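# Tie off lantern cord, then remove box beneath it

## Task

Fasten the lantern's cord so that it keeps holding once the grippers release it, and then move the box out from beneath the lantern. The lantern must end up still suspended from the peg, no lower than its present height. It breaks easily: the task fails if at any moment it drops freely or sinks noticeably below where it hangs now.

## Robot and tools

Robot: two arms, left_arm and right_arm, each a six-joint arm ending in a parallel two-finger gripper with a camera on its wrist. The left_arm base sits at about (+0.028, +0.269, 0) m and the right_arm base at about (-0.026, -0.373, 0) m, both turned only slightly about z. A camera stand stands behind the arms. Loose objects may occasionally get a brief shove from outside.

Frame: one scene frame for everything. Its origin is at table-top height, halfway between the two nominal bases; +x points out over the table, +z up, and left_arm is on the +y side (arm names do not match image sides). Reported hand positions (end_effector_position, metres) and orientations (end_effector_quat_wxyz) use this frame and can be off by a few centimetres, more at long reach. The reported point lies between the finger pads, roughly 1 cm back from the tips; fingers point along the gripper's +z and open along its y.

Motion arguments. Both execute_actions and move use rows of 14 numbers, one row covering both arms, always all 14 even if one arm stays still: dx, dy, dz, rx, ry, rz, opening for left_arm, then the same seven for right_arm. The six pose numbers are offsets, not poses: they are measured from that arm's Hand target as it was when the action or move began, along scene axes, with rotation about the hand's own position. Scale: 1.0 equals 0.6 m for dx, dy, dz and 180 degrees for the rotation vector rx, ry, rz. Each number lies in [-1, 1]. Offsets stack across calls, so sending the same offset twice moves twice as far. Sending six zeros re-commands the current Hand target. The opening is absolute: +1 fully open (0.094 m), -1 closed. A 0 there means half open, so repeat the present opening to leave a gripper alone.

execute_actions(actions, cameras): actions is a list of actions; each action is up to 15 rows, one per 1/30 s step, and a short action repeats its final row to fill 15 steps. Every row in an action counts from the same start pose. An empty actions list returns state plus all camera images. cameras picks images by name (cam_low, cam_left_wrist, cam_right_wrist, or ["all"]); an unknown name voids the call.

move(target, speed, blend, opening_speed, grip_force, blocking, cameras): drives each gripper in a straight line toward target, one 14-number row or a list of up to 15 rows, all offsets from the same starting Hand targets. speed is path top speed in m/s (0.002 to 2.9, default 0.25), one value or one per target. blend in metres rounds corners between listed targets; 0 stops at each. opening_speed (0.2 or more, per second on the -1 to +1 scale) closes fingers gradually; use it on anything fragile. grip_force sets the per-pad force limit, about 10 to 50 N, and stays set. blocking=false returns early while motion continues. Moves do not avoid obstacles or the other arm, cap at 10 s, and lag more when fast. Keep paths away from an arm's own base.

wait(seconds 0 to 10) lets time pass with commands held. stop brakes a running move. zoom_image(camera, region [x0, y0, x1, y1] pixels, max 504x504) enlarges part of the latest image; images are 672x504. finished_scene(scene) ends the scene with its number; it cannot be undone. read_manual only gives licence text.

Results: Hand target is the last commanded pose after clipping; the gripper often rests a few cm short because of friction and weight, which alone does not mean contact. Re-sending, or adding the missing distance, closes the gap. Orientation commands are clipped to 40 degrees from the measured one per step. grip_measured is measured finger opening on the command scale; it reads a little wide when empty and somewhat narrow on a squeezed part, and it tracks the command even through contact, so it does not reveal a touch. Joint velocities lines say whether an arm is still. Joint torques include the arm's own weight; joints 1 to 3 wrap sign at ±28 N m. The move: line gives the ending (done, off_target, moving, held, fault) and limits (paced = clipped pose, held = steps withheld). Tool commands lists present gripper commands. MOTOR HOT appears at 75 °C; at 90 °C the arm folds and stops for the rest of the scene, and at 100 °C it collapses. Holding loads, stretching out or pushing into unreachable poses heats motors.

Avoid: letting the lantern drop or sag, releasing things still in motion, hard hits on fixed or heavy items, anything falling off the table or being left off it, arms colliding or one gripper closing on the other's fingers, strong force on wrist camera cables, and arm stops. A blocked arm keeps pressing until commanded back past its gripper. Touches hit harder at speed and when the target is far beyond the contact.

Each tool is called after "Call:" as name(argument=value, ...) on one line, values as JSON.

## Session

Call:
execute_actions(actions=[])

Scene clock: 0.00 s.
left_arm: end_effector_position=(+0.2382, +0.0778, +0.2390) grip_measured=+1.000 end_effector_quat_wxyz=(+0.563, -0.071, +0.823, +0.039) | right_arm: end_effector_position=(+0.1964, -0.1392, +0.2923) grip_measured=+1.000 end_effector_quat_wxyz=(+0.573, -0.082, +0.800, +0.157)
Joint positions: left_arm=[-1.335 1.351 1.103 -1.219 -1.197 -1.477 0.094] | right_arm=[1.235 0.966 0.882 -0.352 0.803 0.489 0.094]
Joint velocities: within noise
Joint torques (N m): no reading
Heat: left arm: 31 °C; right arm: 32 °C.
Hand target: left_arm +0.2387, +0.0808, +0.2438; +0.569, -0.069, +0.818, +0.045 | right_arm +0.1968, -0.1408, +0.3030; +0.580, -0.072, +0.794, +0.165
Tool commands: left_gripper/opening=+1.0 right_gripper/opening=+1.0

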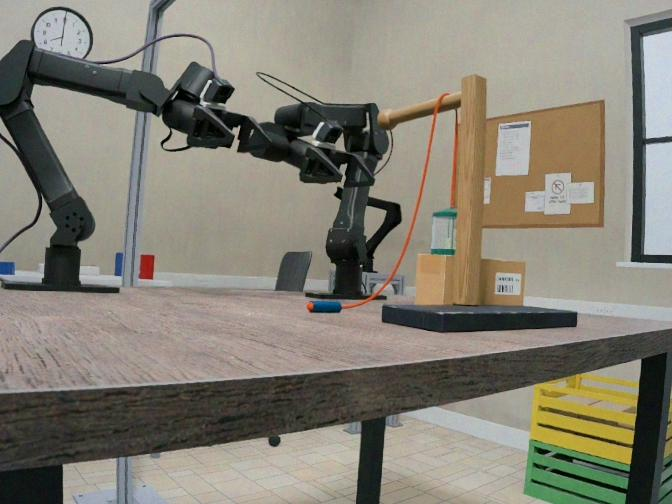

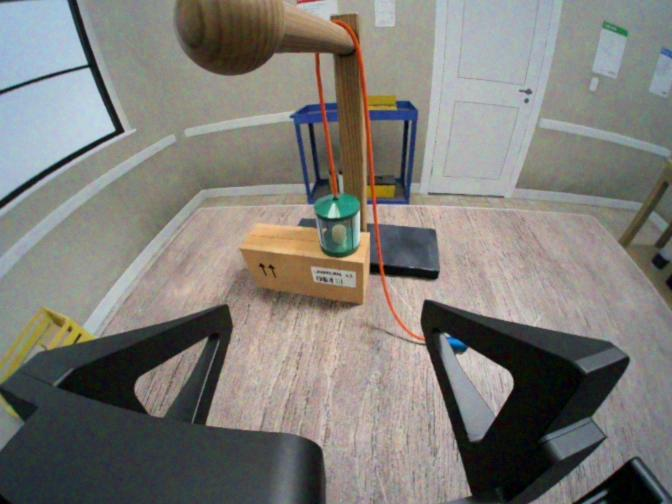

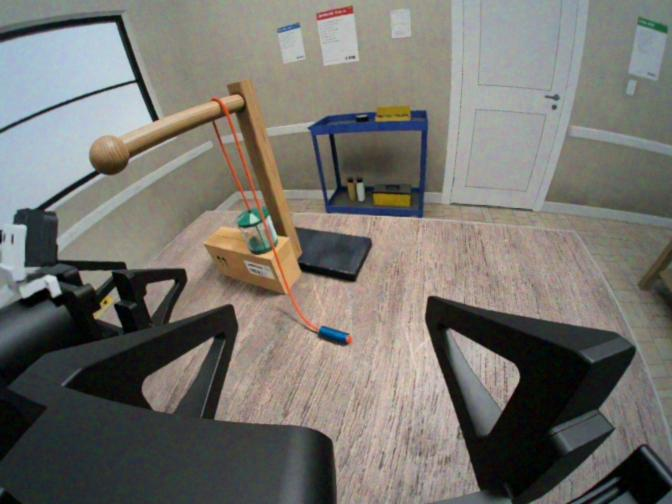

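Call:
move(target=[-0.08,0.12,0.06,0,0,0,-0.5,0.1803,0.1763,-0.23,-0.0018,-0.1063,0.1399,-0.1], speed=0.2, cameras=["all"])

Scene clock: 317.23 s.
left_arm: end_effector_position=(+0.1934, +0.1439, +0.2824) grip_measured=-0.499 end_effector_quat_wxyz=(+0.545, -0.031, +0.834, -0.075) | right_arm: end_effector_position=(+0.3000, -0.0394, +0.1510) grip_measured=-0.097 end_effector_quat_wxyz=(+0.637, -0.273, +0.671, +0.264)
Joint positions: left_arm=[-1.537 0.919 1.059 -1.496 -1.156 -1.51 0.024] | right_arm=[0.82 1.801 0.56 1.192 0.026 0.008 0.042]
Joint torques (N m): left_arm=[-0.77 0.01 5.41 0.04 -0.53 0.14] | right_arm=[-0.46 -6.57 7.21 1.69 -0.11 -0.05]
Heat: left arm: 34 °C; right arm: 34 °C.
Hand target: left_arm +0.1907, +0.1528, +0.2799; +0.569, -0.069, +0.818, +0.045 | right_arm +0.3050, -0.0350, +0.1651; +0.653, -0.270, +0.653, +0.271
Off the commanded pose: left_arm 0.010 m, 15 deg | right_arm 0.016 m, 3 deg.
joint sent to its limit (left arm) — joint 4 (wrist pitch), lower limit. The joint targets are off in orientation, not in position.
move: off_target (left_arm, right_arm)

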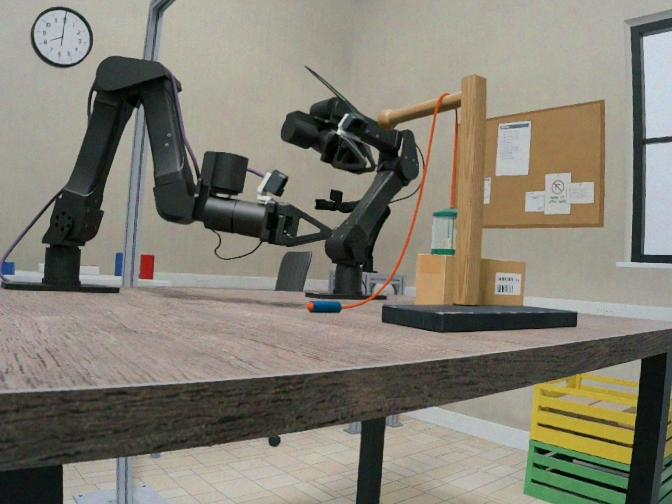

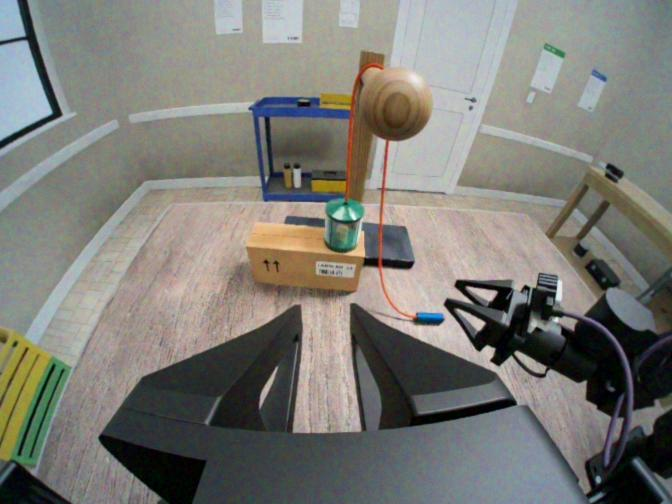

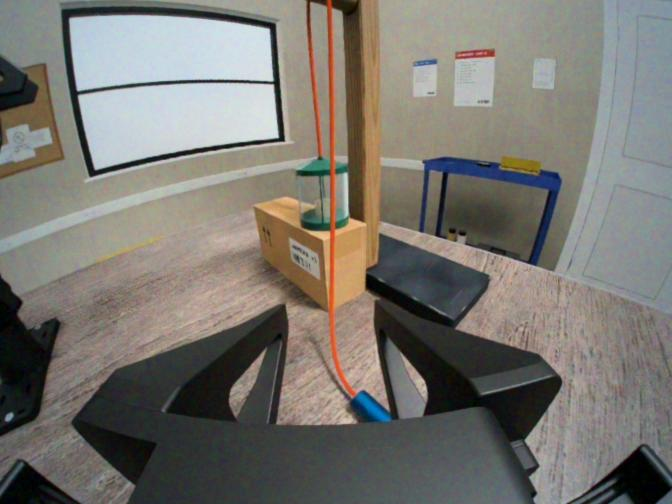

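Call:
move(target=[[0,0,0,0,0,0,-0.5,0.128,0.12,0.0,0,0,0,-0.1]], speed=0.12, cameras=["cam_right_wrist","cam_left_wrist"])

Scene clock: 329.67 s.
left_arm: end_effector_position=(+0.1934, +0.1439, +0.2824) grip_measured=-0.499 end_effector_quat_wxyz=(+0.545, -0.031, +0.834, -0.075) | right_arm: end_effector_position=(+0.3766, +0.0338, +0.1600) grip_measured=-0.097 end_effector_quat_wxyz=(+0.649, -0.268, +0.659, +0.270)
Joint positions: left_arm=[-1.537 0.919 1.059 -1.496 -1.155 -1.509 0.024] | right_arm=[0.808 2.088 1.024 1.052 0.013 0.008 0.042]
Joint torques (N m): left_arm=[-0.77 -0.05 5.42 0.02 -0.52 0.1] | right_arm=[-0.5 -9.76 8.29 1.33 -0.11 -0.05]
Heat: left arm: 34 °C; right arm: 35 °C.
Hand target: left_arm +0.1907, +0.1528, +0.2798; +0.569, -0.068, +0.818, +0.045 | right_arm +0.3818, +0.0370, +0.1651; +0.654, -0.270, +0.653, +0.271
Off the commanded pose: left_arm 0.010 m, 15 deg | right_arm 0.008 m, 1 deg.
joint sent to its limit (left arm) — joint 4 (wrist pitch), lower limit. The joint targets are off in orientation, not in position.
move: off_target (left_arm)
Images, in order (width x height): cam_left_wrist 672x504, cam_right_wrist 672x504.

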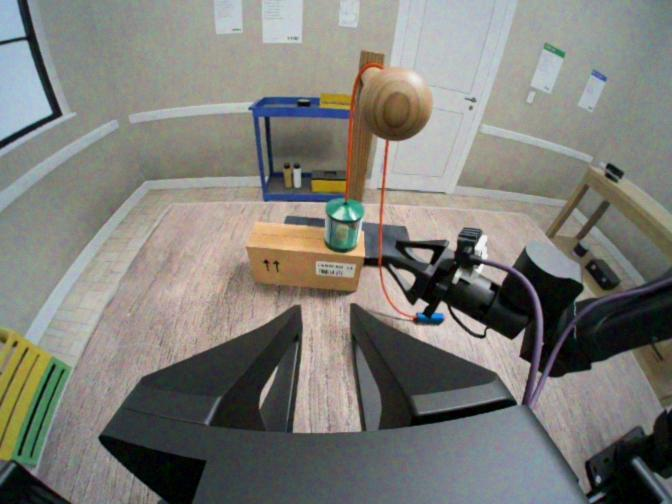

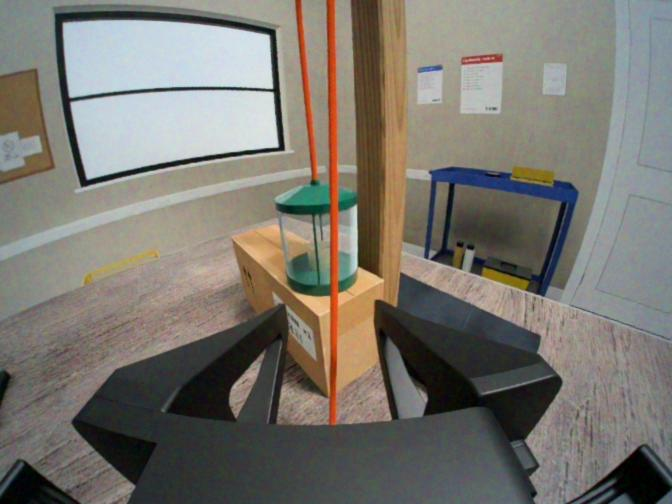

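Call:
zoom_image(camera="cam_left_wrist", region=[330, 180, 500, 340])

Scaled by 2.965 from the camera's 672x504 image, which has a finer 960x720 frame.

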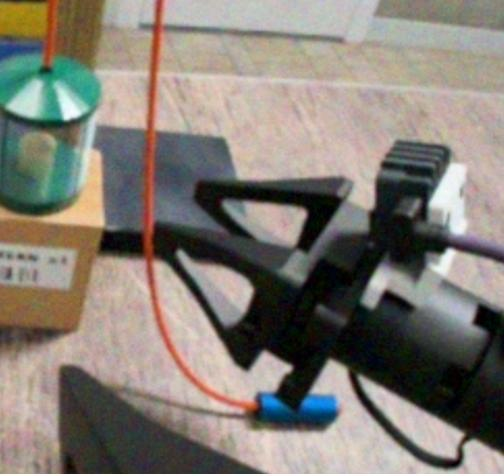

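Call:
move(target=[[0,0,0,0,0,0,-0.5,0.038,0.038,0.0,0,0,0,-0.1]], speed=0.08, cameras=["cam_right_wrist","cam_left_wrist"])

Call:
zoom_image(camera="cam_left_wrist", region=[330, 180, 500, 340])

Scene clock: 386.57 s.
left_arm: end_effector_position=(+0.1934, +0.1439, +0.2824) grip_measured=-0.499 end_effector_quat_wxyz=(+0.545, -0.031, +0.834, -0.075) | right_arm: end_effector_position=(+0.3991, +0.0567, +0.1595) grip_measured=-0.097 end_effector_quat_wxyz=(+0.649, -0.268, +0.659, +0.270)
Joint positions: left_arm=[-1.537 0.919 1.059 -1.496 -1.155 -1.509 0.024] | right_arm=[0.808 2.177 1.182 0.982 0.013 0.008 0.042]
Joint torques (N m): left_arm=[-0.81 -0.03 5.37 0.03 -0.51 0.1] | right_arm=[-0.51 -10.69 8.77 1.34 -0.11 -0.05]
Heat: left arm: 34 °C; right arm: 36 °C.
Hand target: left_arm +0.1907, +0.1528, +0.2798; +0.569, -0.068, +0.818, +0.045 | right_arm +0.4046, +0.0598, +0.1651; +0.654, -0.270, +0.653, +0.271
Off the commanded pose: left_arm 0.010 m, 15 deg | right_arm 0.009 m, 1 deg.
joint sent to its limit (left arm) — joint 4 (wrist pitch), lower limit. The joint targets are off in orientation, not in position.
move: off_target (left_arm)
Images, in order (width x height): cam_left_wrist 672x504, cam_right_wrist 672x504.

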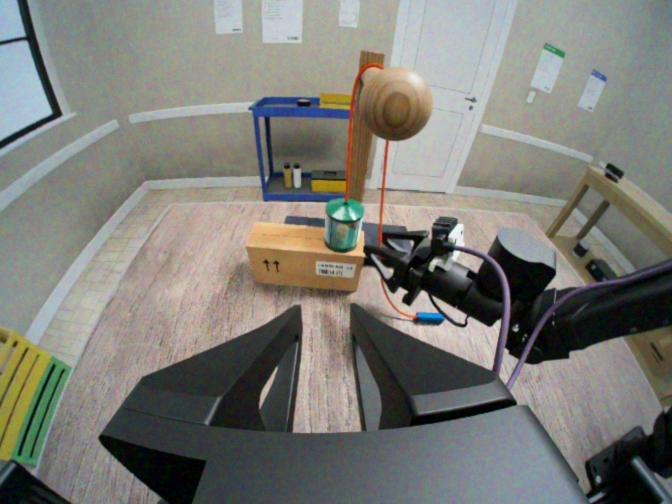

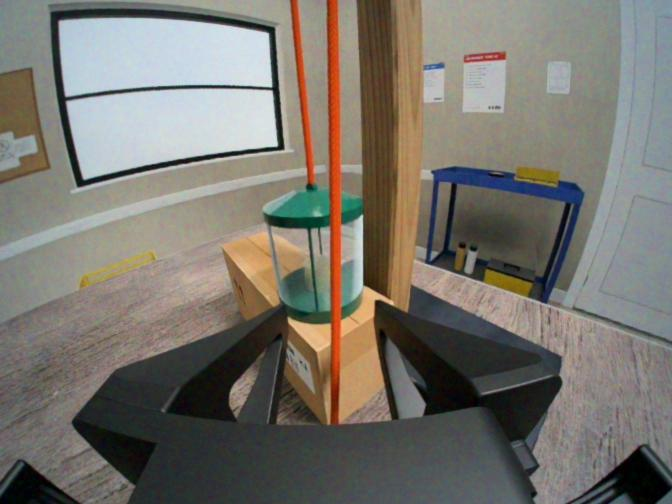

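Scaled by 2.965 from the camera's 672x504 image, which has a finer 960x720 frame.

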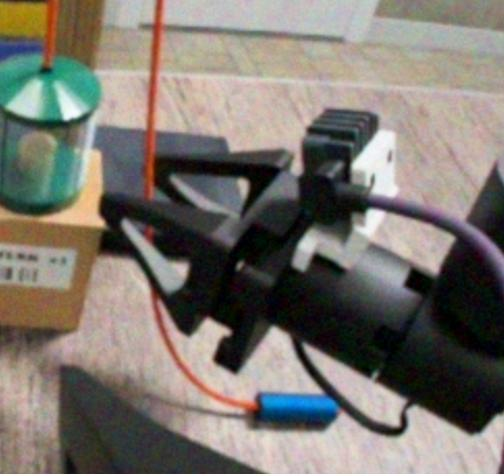

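Call:
move(target=[0,0,0,0,0,0,-0.5,-0.005,-0.005,0,0,0,0,-1], speed=0.05, opening_speed=0.5, cameras=["cam_right_wrist","cam_left_wrist"])

Scene clock: 395.73 s.
left_arm: end_effector_position=(+0.1934, +0.1439, +0.2824) grip_measured=-0.499 end_effector_quat_wxyz=(+0.545, -0.031, +0.834, -0.075) | right_arm: end_effector_position=(+0.3990, +0.0568, +0.1594) grip_measured=-0.927 end_effector_quat_wxyz=(+0.648, -0.268, +0.659, +0.270)
Joint positions: left_arm=[-1.537 0.919 1.059 -1.496 -1.155 -1.509 0.024] | right_arm=[0.808 2.177 1.182 0.982 0.012 0.008 0.003]
Joint torques (N m): left_arm=[-0.83 -0.01 5.39 0.03 -0.52 0.07] | right_arm=[-0.49 -11.58 6.98 1.41 -0.11 -0.05]
Heat: left arm: 34 °C; right arm: 36 °C.
Hand target: left_arm +0.1907, +0.1528, +0.2798; +0.569, -0.068, +0.818, +0.045 | right_arm +0.4016, +0.0569, +0.1652; +0.654, -0.270, +0.653, +0.271
Off the commanded pose: left_arm 0.010 m, 15 deg | right_arm 0.006 m, 1 deg.
joint sent to its limit (left arm) — joint 4 (wrist pitch), lower limit. The joint targets are off in orientation, not in position.
move: off_target (left_arm)
Images, in order (width x height): cam_left_wrist 672x504, cam_right_wrist 672x504.

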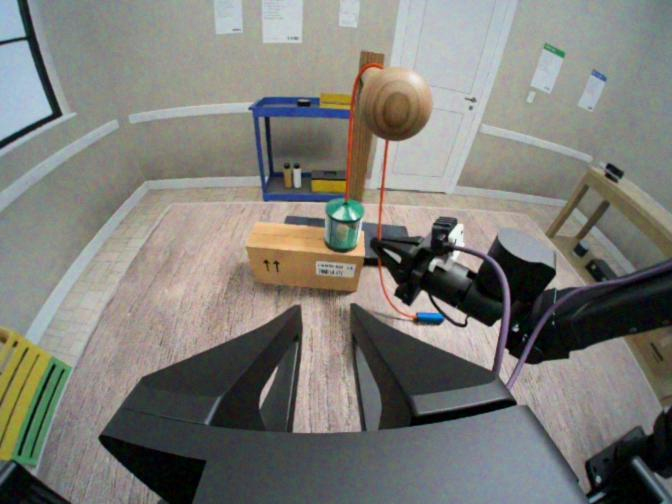

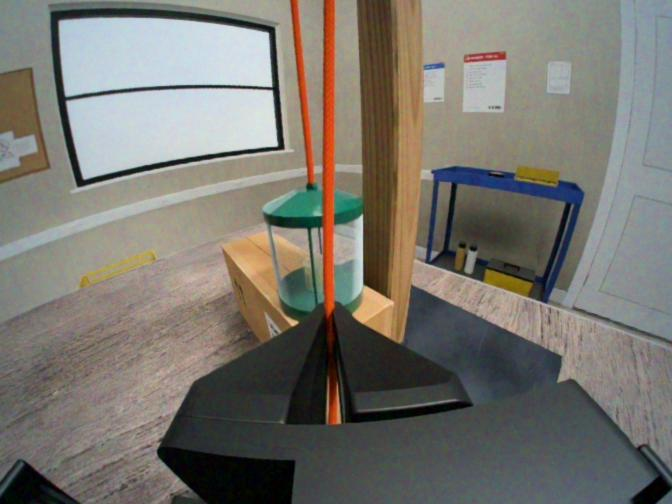

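Call:
move(target=[[0,0,0,0,0,0,-0.5,-0.0527,-0.0615,0.1,0,0,0,-1],[0,0,0,0,0,0,-0.5,-0.1193,-0.2115,0.3663,0,0,0,-1]], speed=0.13, blend=[0.03,0], cameras=["cam_right_wrist","cam_left_wrist","cam_low"])

Scene clock: 434.87 s.
left_arm: end_effector_position=(+0.1934, +0.1439, +0.2824) grip_measured=-0.499 end_effector_quat_wxyz=(+0.545, -0.031, +0.834, -0.075) | right_arm: end_effector_position=(+0.3341, -0.0662, +0.3549) grip_measured=-0.928 end_effector_quat_wxyz=(+0.631, -0.272, +0.677, +0.265)
Joint positions: left_arm=[-1.537 0.919 1.059 -1.496 -1.155 -1.509 0.024] | right_arm=[0.672 1.388 1.118 0.205 -0.123 0.008 0.003]
Joint torques (N m): left_arm=[-0.76 -0.01 5.38 0.04 -0.51 0.1] | right_arm=[-0.4 -8.13 10.48 1.46 -0.1 -0.05]
Heat: left arm: 33 °C; right arm: 36 °C.
Hand target: left_arm +0.1907, +0.1528, +0.2798; +0.569, -0.068, +0.818, +0.045 | right_arm +0.3301, -0.0700, +0.3848; +0.653, -0.270, +0.653, +0.271
Off the commanded pose: left_arm 0.010 m, 15 deg | right_arm 0.031 m, 4 deg.
joint sent to its limit (left arm) — joint 4 (wrist pitch), lower limit. The joint targets are off in orientation, not in position.
move: off_target (left_arm, right_arm)

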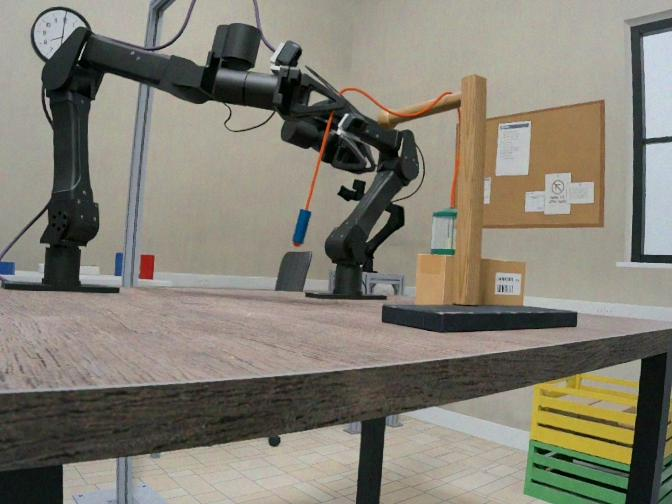

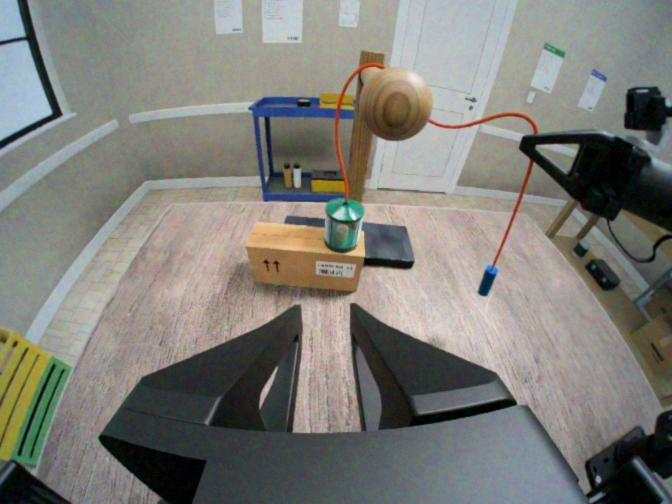

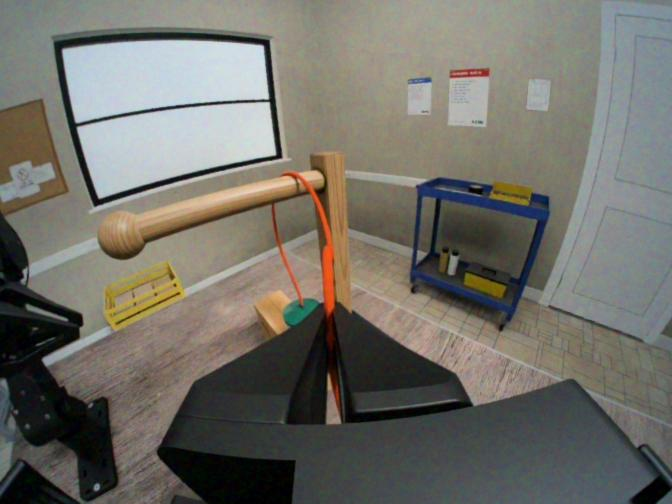

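Call:
move(target=[0.095,-0.2547,-0.155,-0.0348,-0.1122,-0.2985,-0.2,0,0,0,0,0,0,-1], speed=0.2, cameras=["cam_right_wrist","cam_left_wrist","cam_low"])

Scene clock: 444.90 s.
left_arm: end_effector_position=(+0.2479, -0.0020, +0.1930) grip_measured=-0.201 end_effector_quat_wxyz=(+0.656, +0.264, +0.652, -0.275) | right_arm: end_effector_position=(+0.3340, -0.0661, +0.3547) grip_measured=-0.928 end_effector_quat_wxyz=(+0.630, -0.272, +0.677, +0.265)
Joint positions: left_arm=[-0.969 1.159 0.178 0.992 -0.226 -0.01 0.038] | right_arm=[0.672 1.388 1.118 0.204 -0.124 0.008 0.003]
Joint torques (N m): left_arm=[0.77 -1.14 5.42 1.94 0.12 0.12] | right_arm=[-0.4 -8.14 10.48 1.45 -0.09 -0.05]
Heat: left arm: 33 °C; right arm: 36 °C.
Hand target: left_arm +0.2477, +0.0000, +0.1868; +0.653, +0.270, +0.653, -0.271 | right_arm +0.3301, -0.0700, +0.3848; +0.653, -0.270, +0.653, +0.271
Off the commanded pose: left_arm 0.007 m, 1 deg | right_arm 0.031 m, 4 deg.
move: off_target (right_arm)

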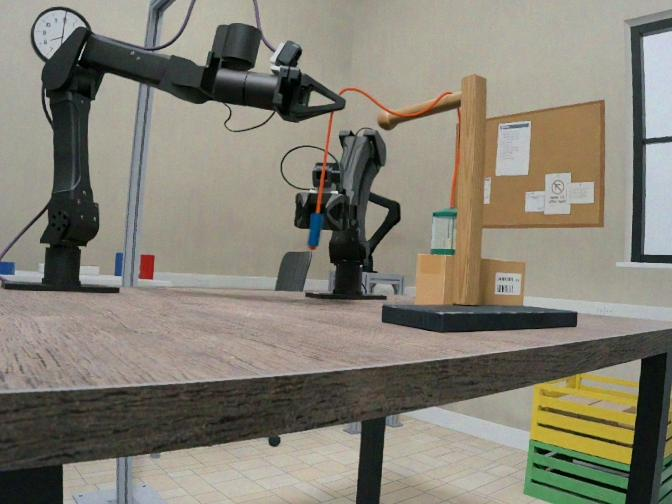

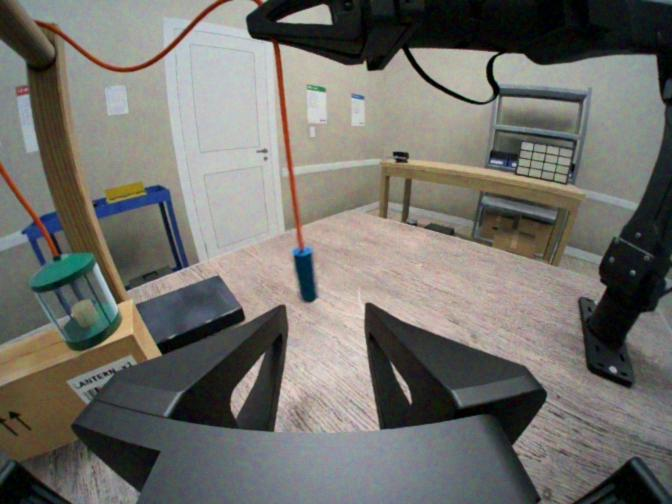

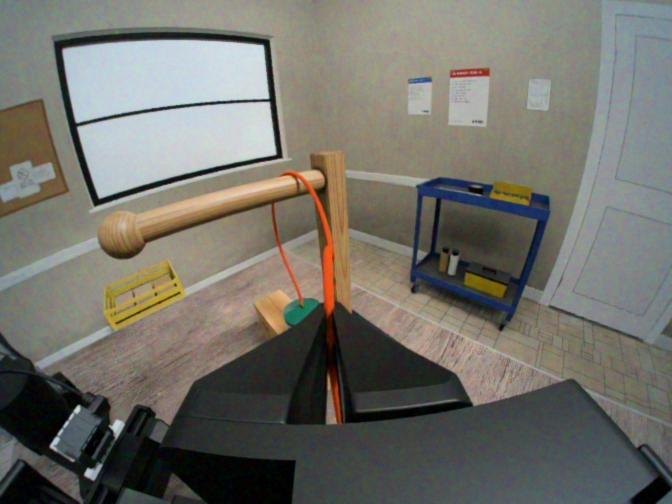

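Call:
move(target=[[0.0325,0.0325,0.012,0,0,0,-0.2,0,0,0,0,0,0,-1],[0.178,-0.113,0.014,0,0,0,-0.2,0,0,0,0,0,0,-1]], speed=[0.15,0.1], cameras=["cam_left_wrist","cam_right_wrist"])

Scene clock: 475.13 s.
left_arm: end_effector_position=(+0.3492, -0.0642, +0.1930) grip_measured=-0.201 end_effector_quat_wxyz=(+0.650, +0.267, +0.658, -0.271) | right_arm: end_effector_position=(+0.3339, -0.0660, +0.3546) grip_measured=-0.928 end_effector_quat_wxyz=(+0.630, -0.273, +0.677, +0.266)
Joint positions: left_arm=[-0.783 1.657 0.583 1.067 -0.042 -0.009 0.038] | right_arm=[0.672 1.388 1.118 0.204 -0.125 0.008 0.003]
Joint torques (N m): left_arm=[0.72 -4.04 8.23 1.93 0.14 0.12] | right_arm=[-0.39 -8.13 10.47 1.45 -0.09 -0.05]
Heat: left arm: 33 °C; right arm: 37 °C.
Hand target: left_arm +0.3546, -0.0677, +0.1953; +0.653, +0.270, +0.653, -0.271 | right_arm +0.3300, -0.0700, +0.3848; +0.653, -0.270, +0.653, +0.271
Off the commanded pose: left_arm 0.007 m, 1 deg | right_arm 0.031 m, 4 deg.
move: off_target (right_arm)
Images, in order (width x height): cam_left_wrist 672x504, cam_right_wrist 672x504.

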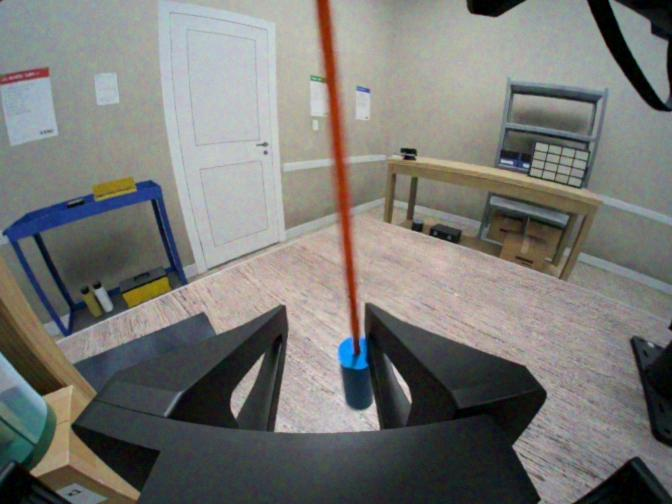

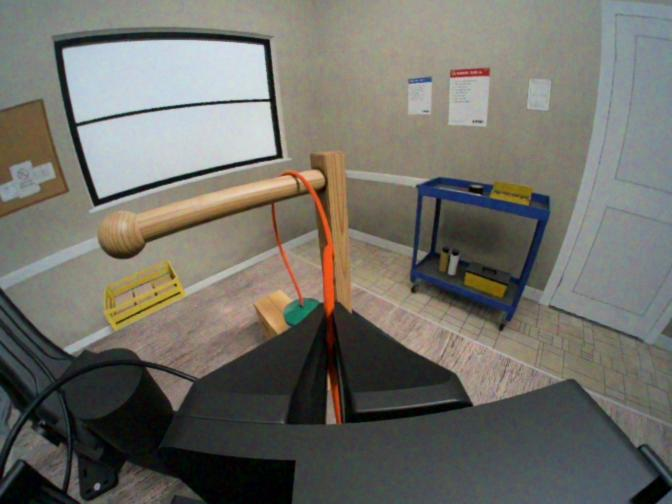

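Call:
move(target=[[-0.006,-0.019,0.002,0,0,0,-0.2,0,0,0,0,0,0,-1],[-0.006,-0.019,0.002,0,0,0,-1,0,0,0,0,0,0,-1]], speed=0.08, opening_speed=0.5, cameras=["cam_left_wrist","cam_low"])

Scene clock: 490.53 s.
left_arm: end_effector_position=(+0.3477, -0.0733, +0.1961) grip_measured=-0.963 end_effector_quat_wxyz=(+0.652, +0.269, +0.654, -0.275) | right_arm: end_effector_position=(+0.3339, -0.0660, +0.3543) grip_measured=-0.928 end_effector_quat_wxyz=(+0.630, -0.273, +0.677, +0.265)
Joint positions: left_arm=[-0.803 1.672 0.607 1.067 -0.053 -0.009 0.002] | right_arm=[0.672 1.388 1.118 0.203 -0.125 0.008 0.003]
Joint torques (N m): left_arm=[-0.65 -4.18 8.43 1.82 -0.09 0.09] | right_arm=[-0.4 -8.14 10.45 1.47 -0.09 -0.05]
Heat: left arm: 35 °C; right arm: 37 °C.
Hand target: left_arm +0.3509, -0.0791, +0.1964; +0.653, +0.270, +0.653, -0.271 | right_arm +0.3300, -0.0700, +0.3848; +0.653, -0.270, +0.653, +0.271
Off the commanded pose: left_arm 0.007 m, 1 deg | right_arm 0.031 m, 4 deg.
move: off_target (right_arm)
Images, in order (width x height): cam_low 672x504, cam_left_wrist 672x504.

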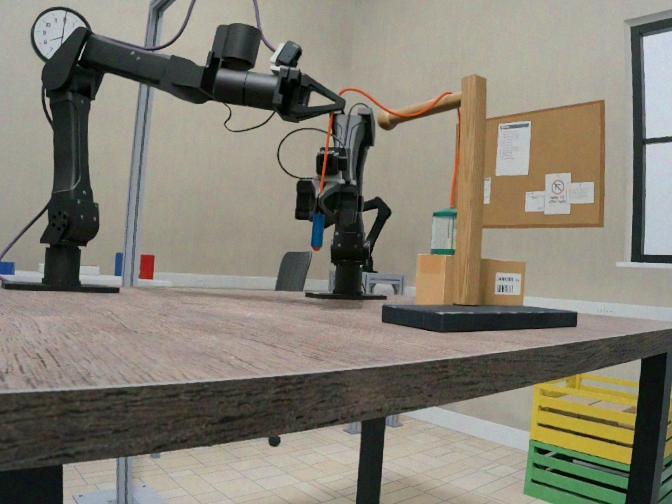

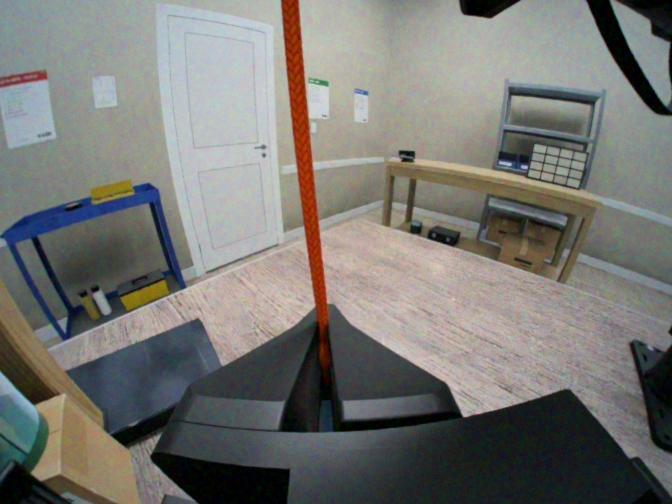

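Call:
move(target=[[0,0,0,0,0,0,-1,0,0,0,0,0,0,-0.5],[0,0,0,0,0,0,-1,-0.13,-0.13,0,0,0,0,-0.5],[0,0,0,0,0,0,-1,-0.2158,-0.6333,-0.208,0,0,-0.2,-0.5]], speed=[0.1,0.15,0.3], blend=[0,0.02,0], cameras=["all"])

Scene clock: 504.03 s.
left_arm: end_effector_position=(+0.3477, -0.0733, +0.1954) grip_measured=-0.966 end_effector_quat_wxyz=(+0.651, +0.269, +0.655, -0.275) | right_arm: end_effector_position=(+0.2004, -0.4509, +0.2596) grip_measured=-0.503 end_effector_quat_wxyz=(+0.703, -0.049, +0.707, +0.054)
Joint positions: left_arm=[-0.803 1.672 0.607 1.064 -0.053 -0.009 0.002] | right_arm=[-1.13 0.531 0.33 0.18 -1.292 -0.012 0.023]
Joint torques (N m): left_arm=[-0.65 -4.16 8.4 1.87 -0.08 0.1] | right_arm=[-0.01 1.63 6.82 1.2 -0.13 0.11]
Heat: left arm: 36 °C; right arm: 37 °C.
Hand target: left_arm +0.3509, -0.0792, +0.1964; +0.653, +0.270, +0.653, -0.271 | right_arm +0.2005, -0.4500, +0.2601; +0.705, -0.055, +0.705, +0.056
Off the commanded pose: left_arm 0.007 m, 1 deg | right_arm 0.001 m, 1 deg.
move: done

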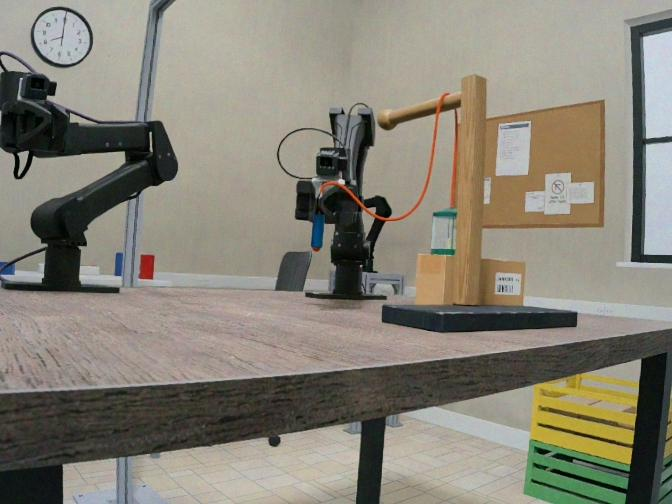

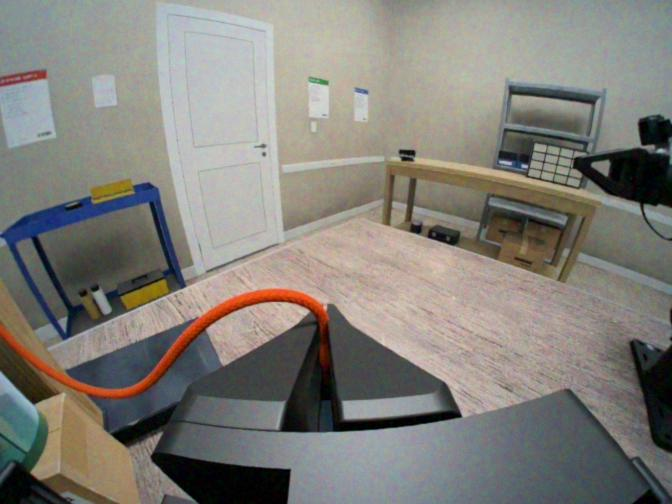

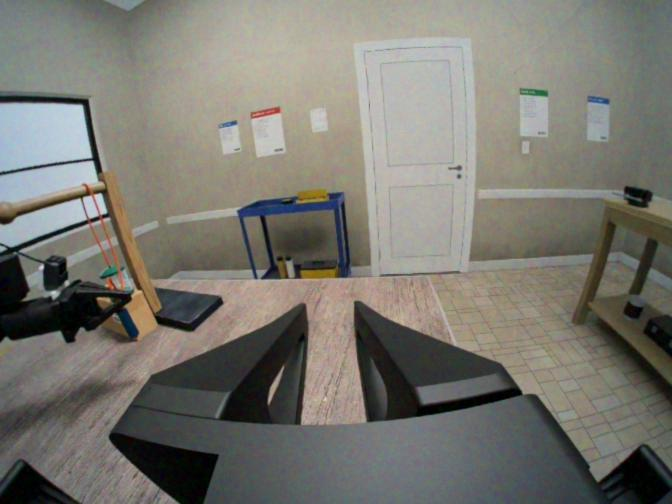

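Call:
move(target=[[-0.0265,0.1387,-0.049,-0.0442,0.0339,0.0832,-1,0,0,0,0,0,0,-0.5],[-0.0348,0.287,-0.0657,0,0,0.1389,-1,0,0,0,0,0,0,-0.5],[-0.0348,0.4353,-0.049,0.1251,-0.0651,0.1913,-1,0,0,0,0,0,0,-0.5],[-0.0265,0.5803,0.021,0.263,-0.1089,0.2336,-1,0,0,0,0,0,0,-0.5],[-0.0098,0.6737,0.1643,0.3938,-0.1631,0.2126,-1,0,0,0,0,0,0,-0.5],[0.0068,0.6803,0.3377,0.4718,-0.1954,0.1954,-1,0,0,0,0,0,0,-0.5]], speed=0.2, blend=0.02, cameras=["all"])

Scene clock: 657.70 s.
left_arm: end_effector_position=(+0.3568, +0.3297, +0.3877) grip_measured=-0.966 end_effector_quat_wxyz=(+0.496, +0.500, +0.509, +0.495) | right_arm: end_effector_position=(+0.2004, -0.4509, +0.2600) grip_measured=-0.503 end_effector_quat_wxyz=(+0.703, -0.050, +0.707, +0.054)
Joint positions: left_arm=[0.412 0.862 0.917 -0.075 0.365 1.566 0.002] | right_arm=[-1.13 0.531 0.33 0.184 -1.293 -0.01 0.023]
Joint torques (N m): left_arm=[0.72 -0.36 9.98 1.77 0.18 0] | right_arm=[-0.01 1.65 6.74 1.2 -0.12 0.11]
Heat: left arm: 41 °C; right arm: 35 °C.
Hand target: left_arm +0.3550, +0.3290, +0.3989; +0.500, +0.500, +0.500, +0.499 | right_arm +0.2005, -0.4500, +0.2601; +0.705, -0.055, +0.705, +0.056
Off the commanded pose: left_arm 0.012 m, 1 deg | right_arm 0.001 m, 1 deg.
move: off_target (left_arm)

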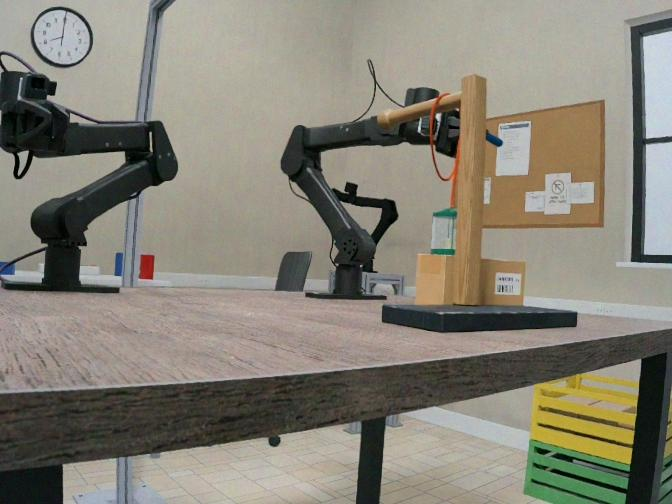

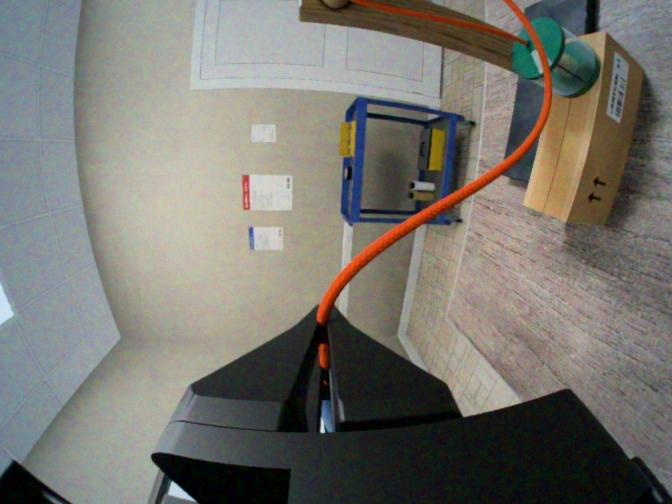

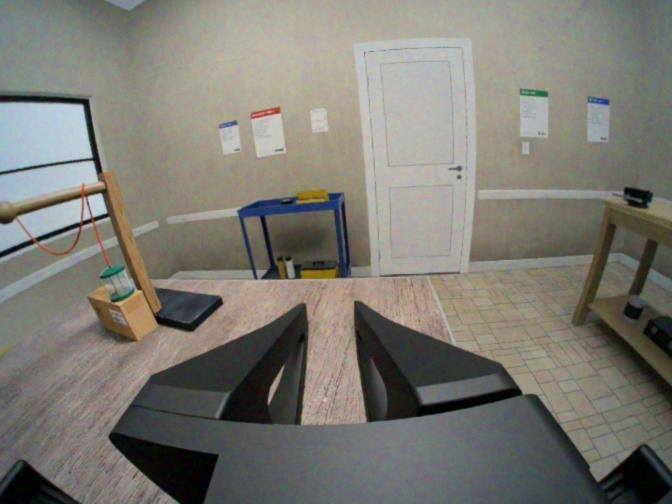

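Call:
execute_actions(actions=[])

Scene clock: 695.70 s.
left_arm: end_effector_position=(+0.3568, +0.3297, +0.3876) grip_measured=-0.966 end_effector_quat_wxyz=(+0.496, +0.500, +0.509, +0.495) | right_arm: end_effector_position=(+0.2004, -0.4509, +0.2600) grip_measured=-0.503 end_effector_quat_wxyz=(+0.703, -0.050, +0.707, +0.054)
Joint positions: left_arm=[0.412 0.862 0.917 -0.075 0.365 1.567 0.002] | right_arm=[-1.13 0.531 0.33 0.184 -1.293 -0.01 0.023]
Joint velocities: within noise
Joint torques (N m): left_arm=[0.68 -0.4 9.98 1.8 0.18 0.06] | right_arm=[-0.01 1.66 6.74 1.2 -0.12 0.11]
Heat: left arm: 43 °C; right arm: 35 °C.
Hand target: left_arm +0.3550, +0.3290, +0.3989; +0.500, +0.500, +0.500, +0.499 | right_arm +0.2005, -0.4500, +0.2601; +0.705, -0.055, +0.705, +0.056
Tool commands: left_gripper/opening=-1.0 right_gripper/opening=-0.5
Off the commanded pose: left_arm 0.012 m, 1 deg | right_arm 0.001 m, 1 deg.

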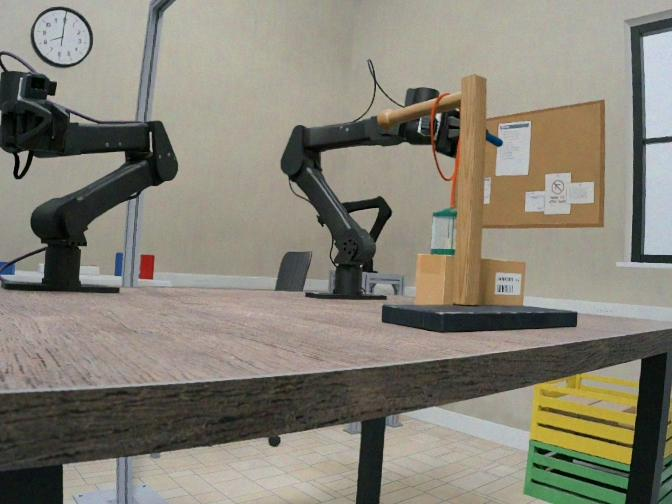

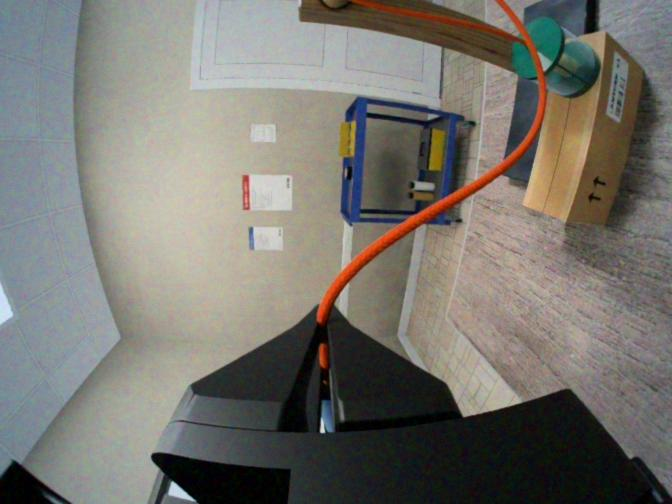

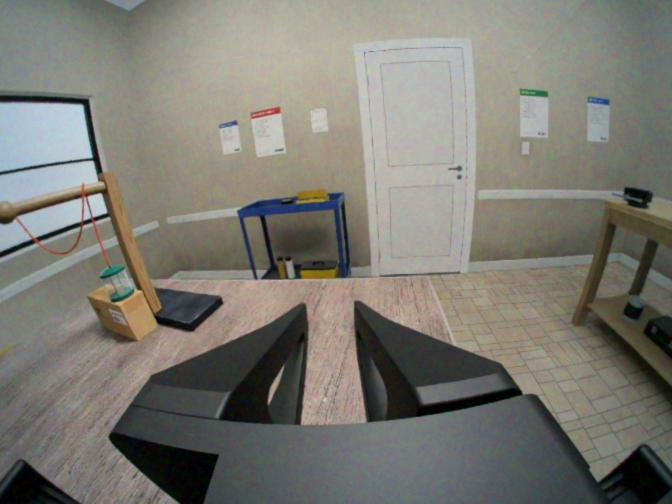

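Call:
move(target=[[0.0083,-0.0933,0.1402,0.0833,0,0,-1,0,0,0,0,0,0,-0.5],[0.0167,-0.2267,0.2185,0.1111,0,0,-1,0,0,0,0,0,0,-0.5],[0.0167,-0.365,0.2352,0.1110,-0.0048,-0.0275,-1,0,0,0,0,0,0,-0.5],[0.0167,-0.5017,0.2285,0.1105,-0.0145,-0.0825,-1,0,0,0,0,0,0,-0.5],[0.0167,-0.6533,0.1902,0.1089,-0.0271,-0.1540,-1,0,0,0,0,0,0,-0.5]], blend=[0.03,0.03,0.03,0.03,0], speed=0.15, cameras=["all"])

Scene clock: 753.03 s.
left_arm: end_effector_position=(+0.3671, -0.0574, +0.5010) grip_measured=-0.966 end_effector_quat_wxyz=(+0.519, +0.670, +0.260, +0.464) | right_arm: end_effector_position=(+0.2004, -0.4509, +0.2600) grip_measured=-0.503 end_effector_quat_wxyz=(+0.703, -0.050, +0.707, +0.054)
Joint positions: left_arm=[-0.905 1.549 1.835 -0.321 -0.473 1.915 0.002] | right_arm=[-1.13 0.531 0.33 0.184 -1.293 -0.01 0.023]
Joint torques (N m): left_arm=[-0.58 -4.23 9.65 1.98 0.11 0.05] | right_arm=[-0.02 1.68 6.75 1.2 -0.12 0.11]
Heat: left arm: 44 °C; right arm: 35 °C.
Hand target: left_arm +0.3650, -0.0630, +0.5130; +0.534, +0.660, +0.254, +0.463 | right_arm +0.2005, -0.4500, +0.2601; +0.705, -0.055, +0.705, +0.056
Off the commanded pose: left_arm 0.013 m, 2 deg | right_arm 0.001 m, 1 deg.
move: off_target (left_arm)

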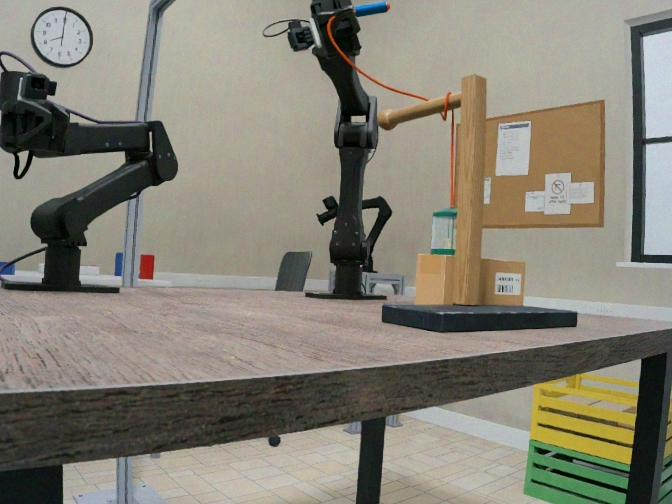

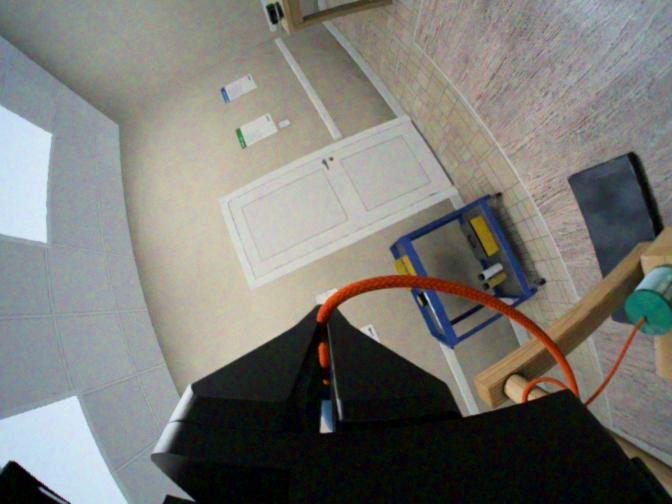

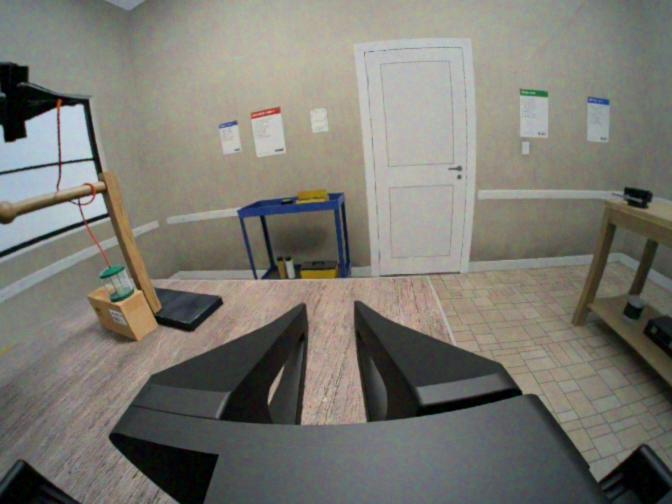

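Call:
move(target=[[0,-0.1467,-0.1117,0,0,-0.0556,-1,0,0,0,0,0,0,-0.5],[0,-0.185,-0.24,0,0,-0.0667,-1,0,0,0,0,0,0,-0.5]], blend=[0.03,0], speed=0.15, cameras=["all"])

Scene clock: 801.53 s.
left_arm: end_effector_position=(+0.3688, -0.1648, +0.3756) grip_measured=-0.966 end_effector_quat_wxyz=(+0.574, +0.680, +0.193, +0.413) | right_arm: end_effector_position=(+0.2004, -0.4509, +0.2600) grip_measured=-0.503 end_effector_quat_wxyz=(+0.703, -0.050, +0.707, +0.054)
Joint positions: left_arm=[-0.979 1.707 1.448 0.26 -0.346 1.918 0.002] | right_arm=[-1.13 0.531 0.33 0.184 -1.293 -0.01 0.023]
Joint torques (N m): left_arm=[-0.76 -6.19 7.53 2.04 0.16 0.02] | right_arm=[-0.01 1.66 6.75 1.2 -0.12 0.11]
Heat: left arm: 46 °C; right arm: 35 °C.
Hand target: left_arm +0.3652, -0.1740, +0.3691; +0.579, +0.683, +0.183, +0.405 | right_arm +0.2005, -0.4500, +0.2601; +0.705, -0.055, +0.705, +0.056
Off the commanded pose: left_arm 0.012 m, 2 deg | right_arm 0.001 m, 1 deg.
move: off_target (left_arm)

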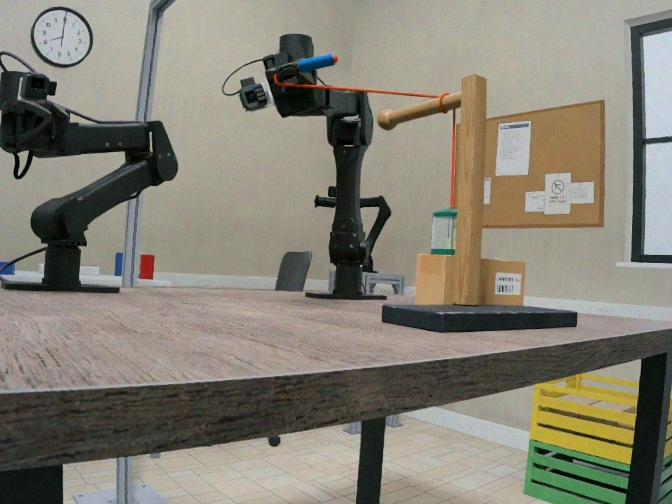

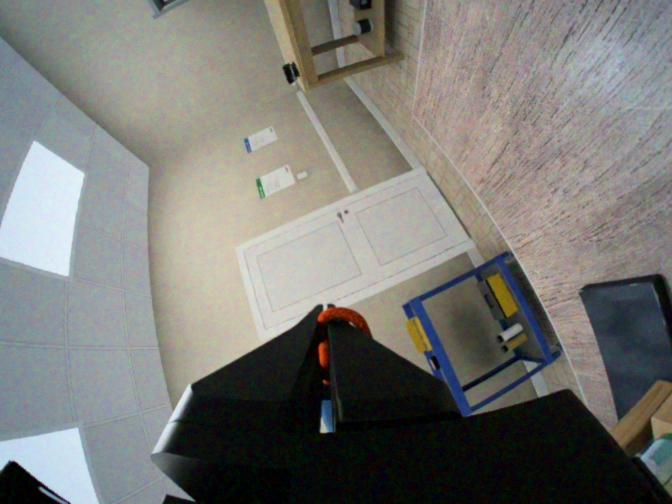

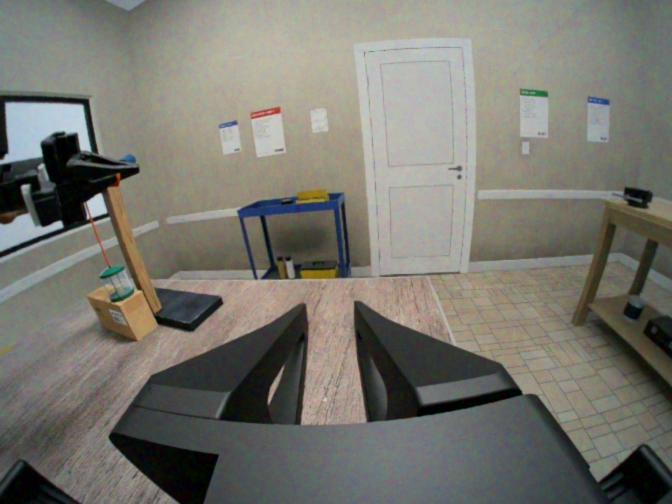

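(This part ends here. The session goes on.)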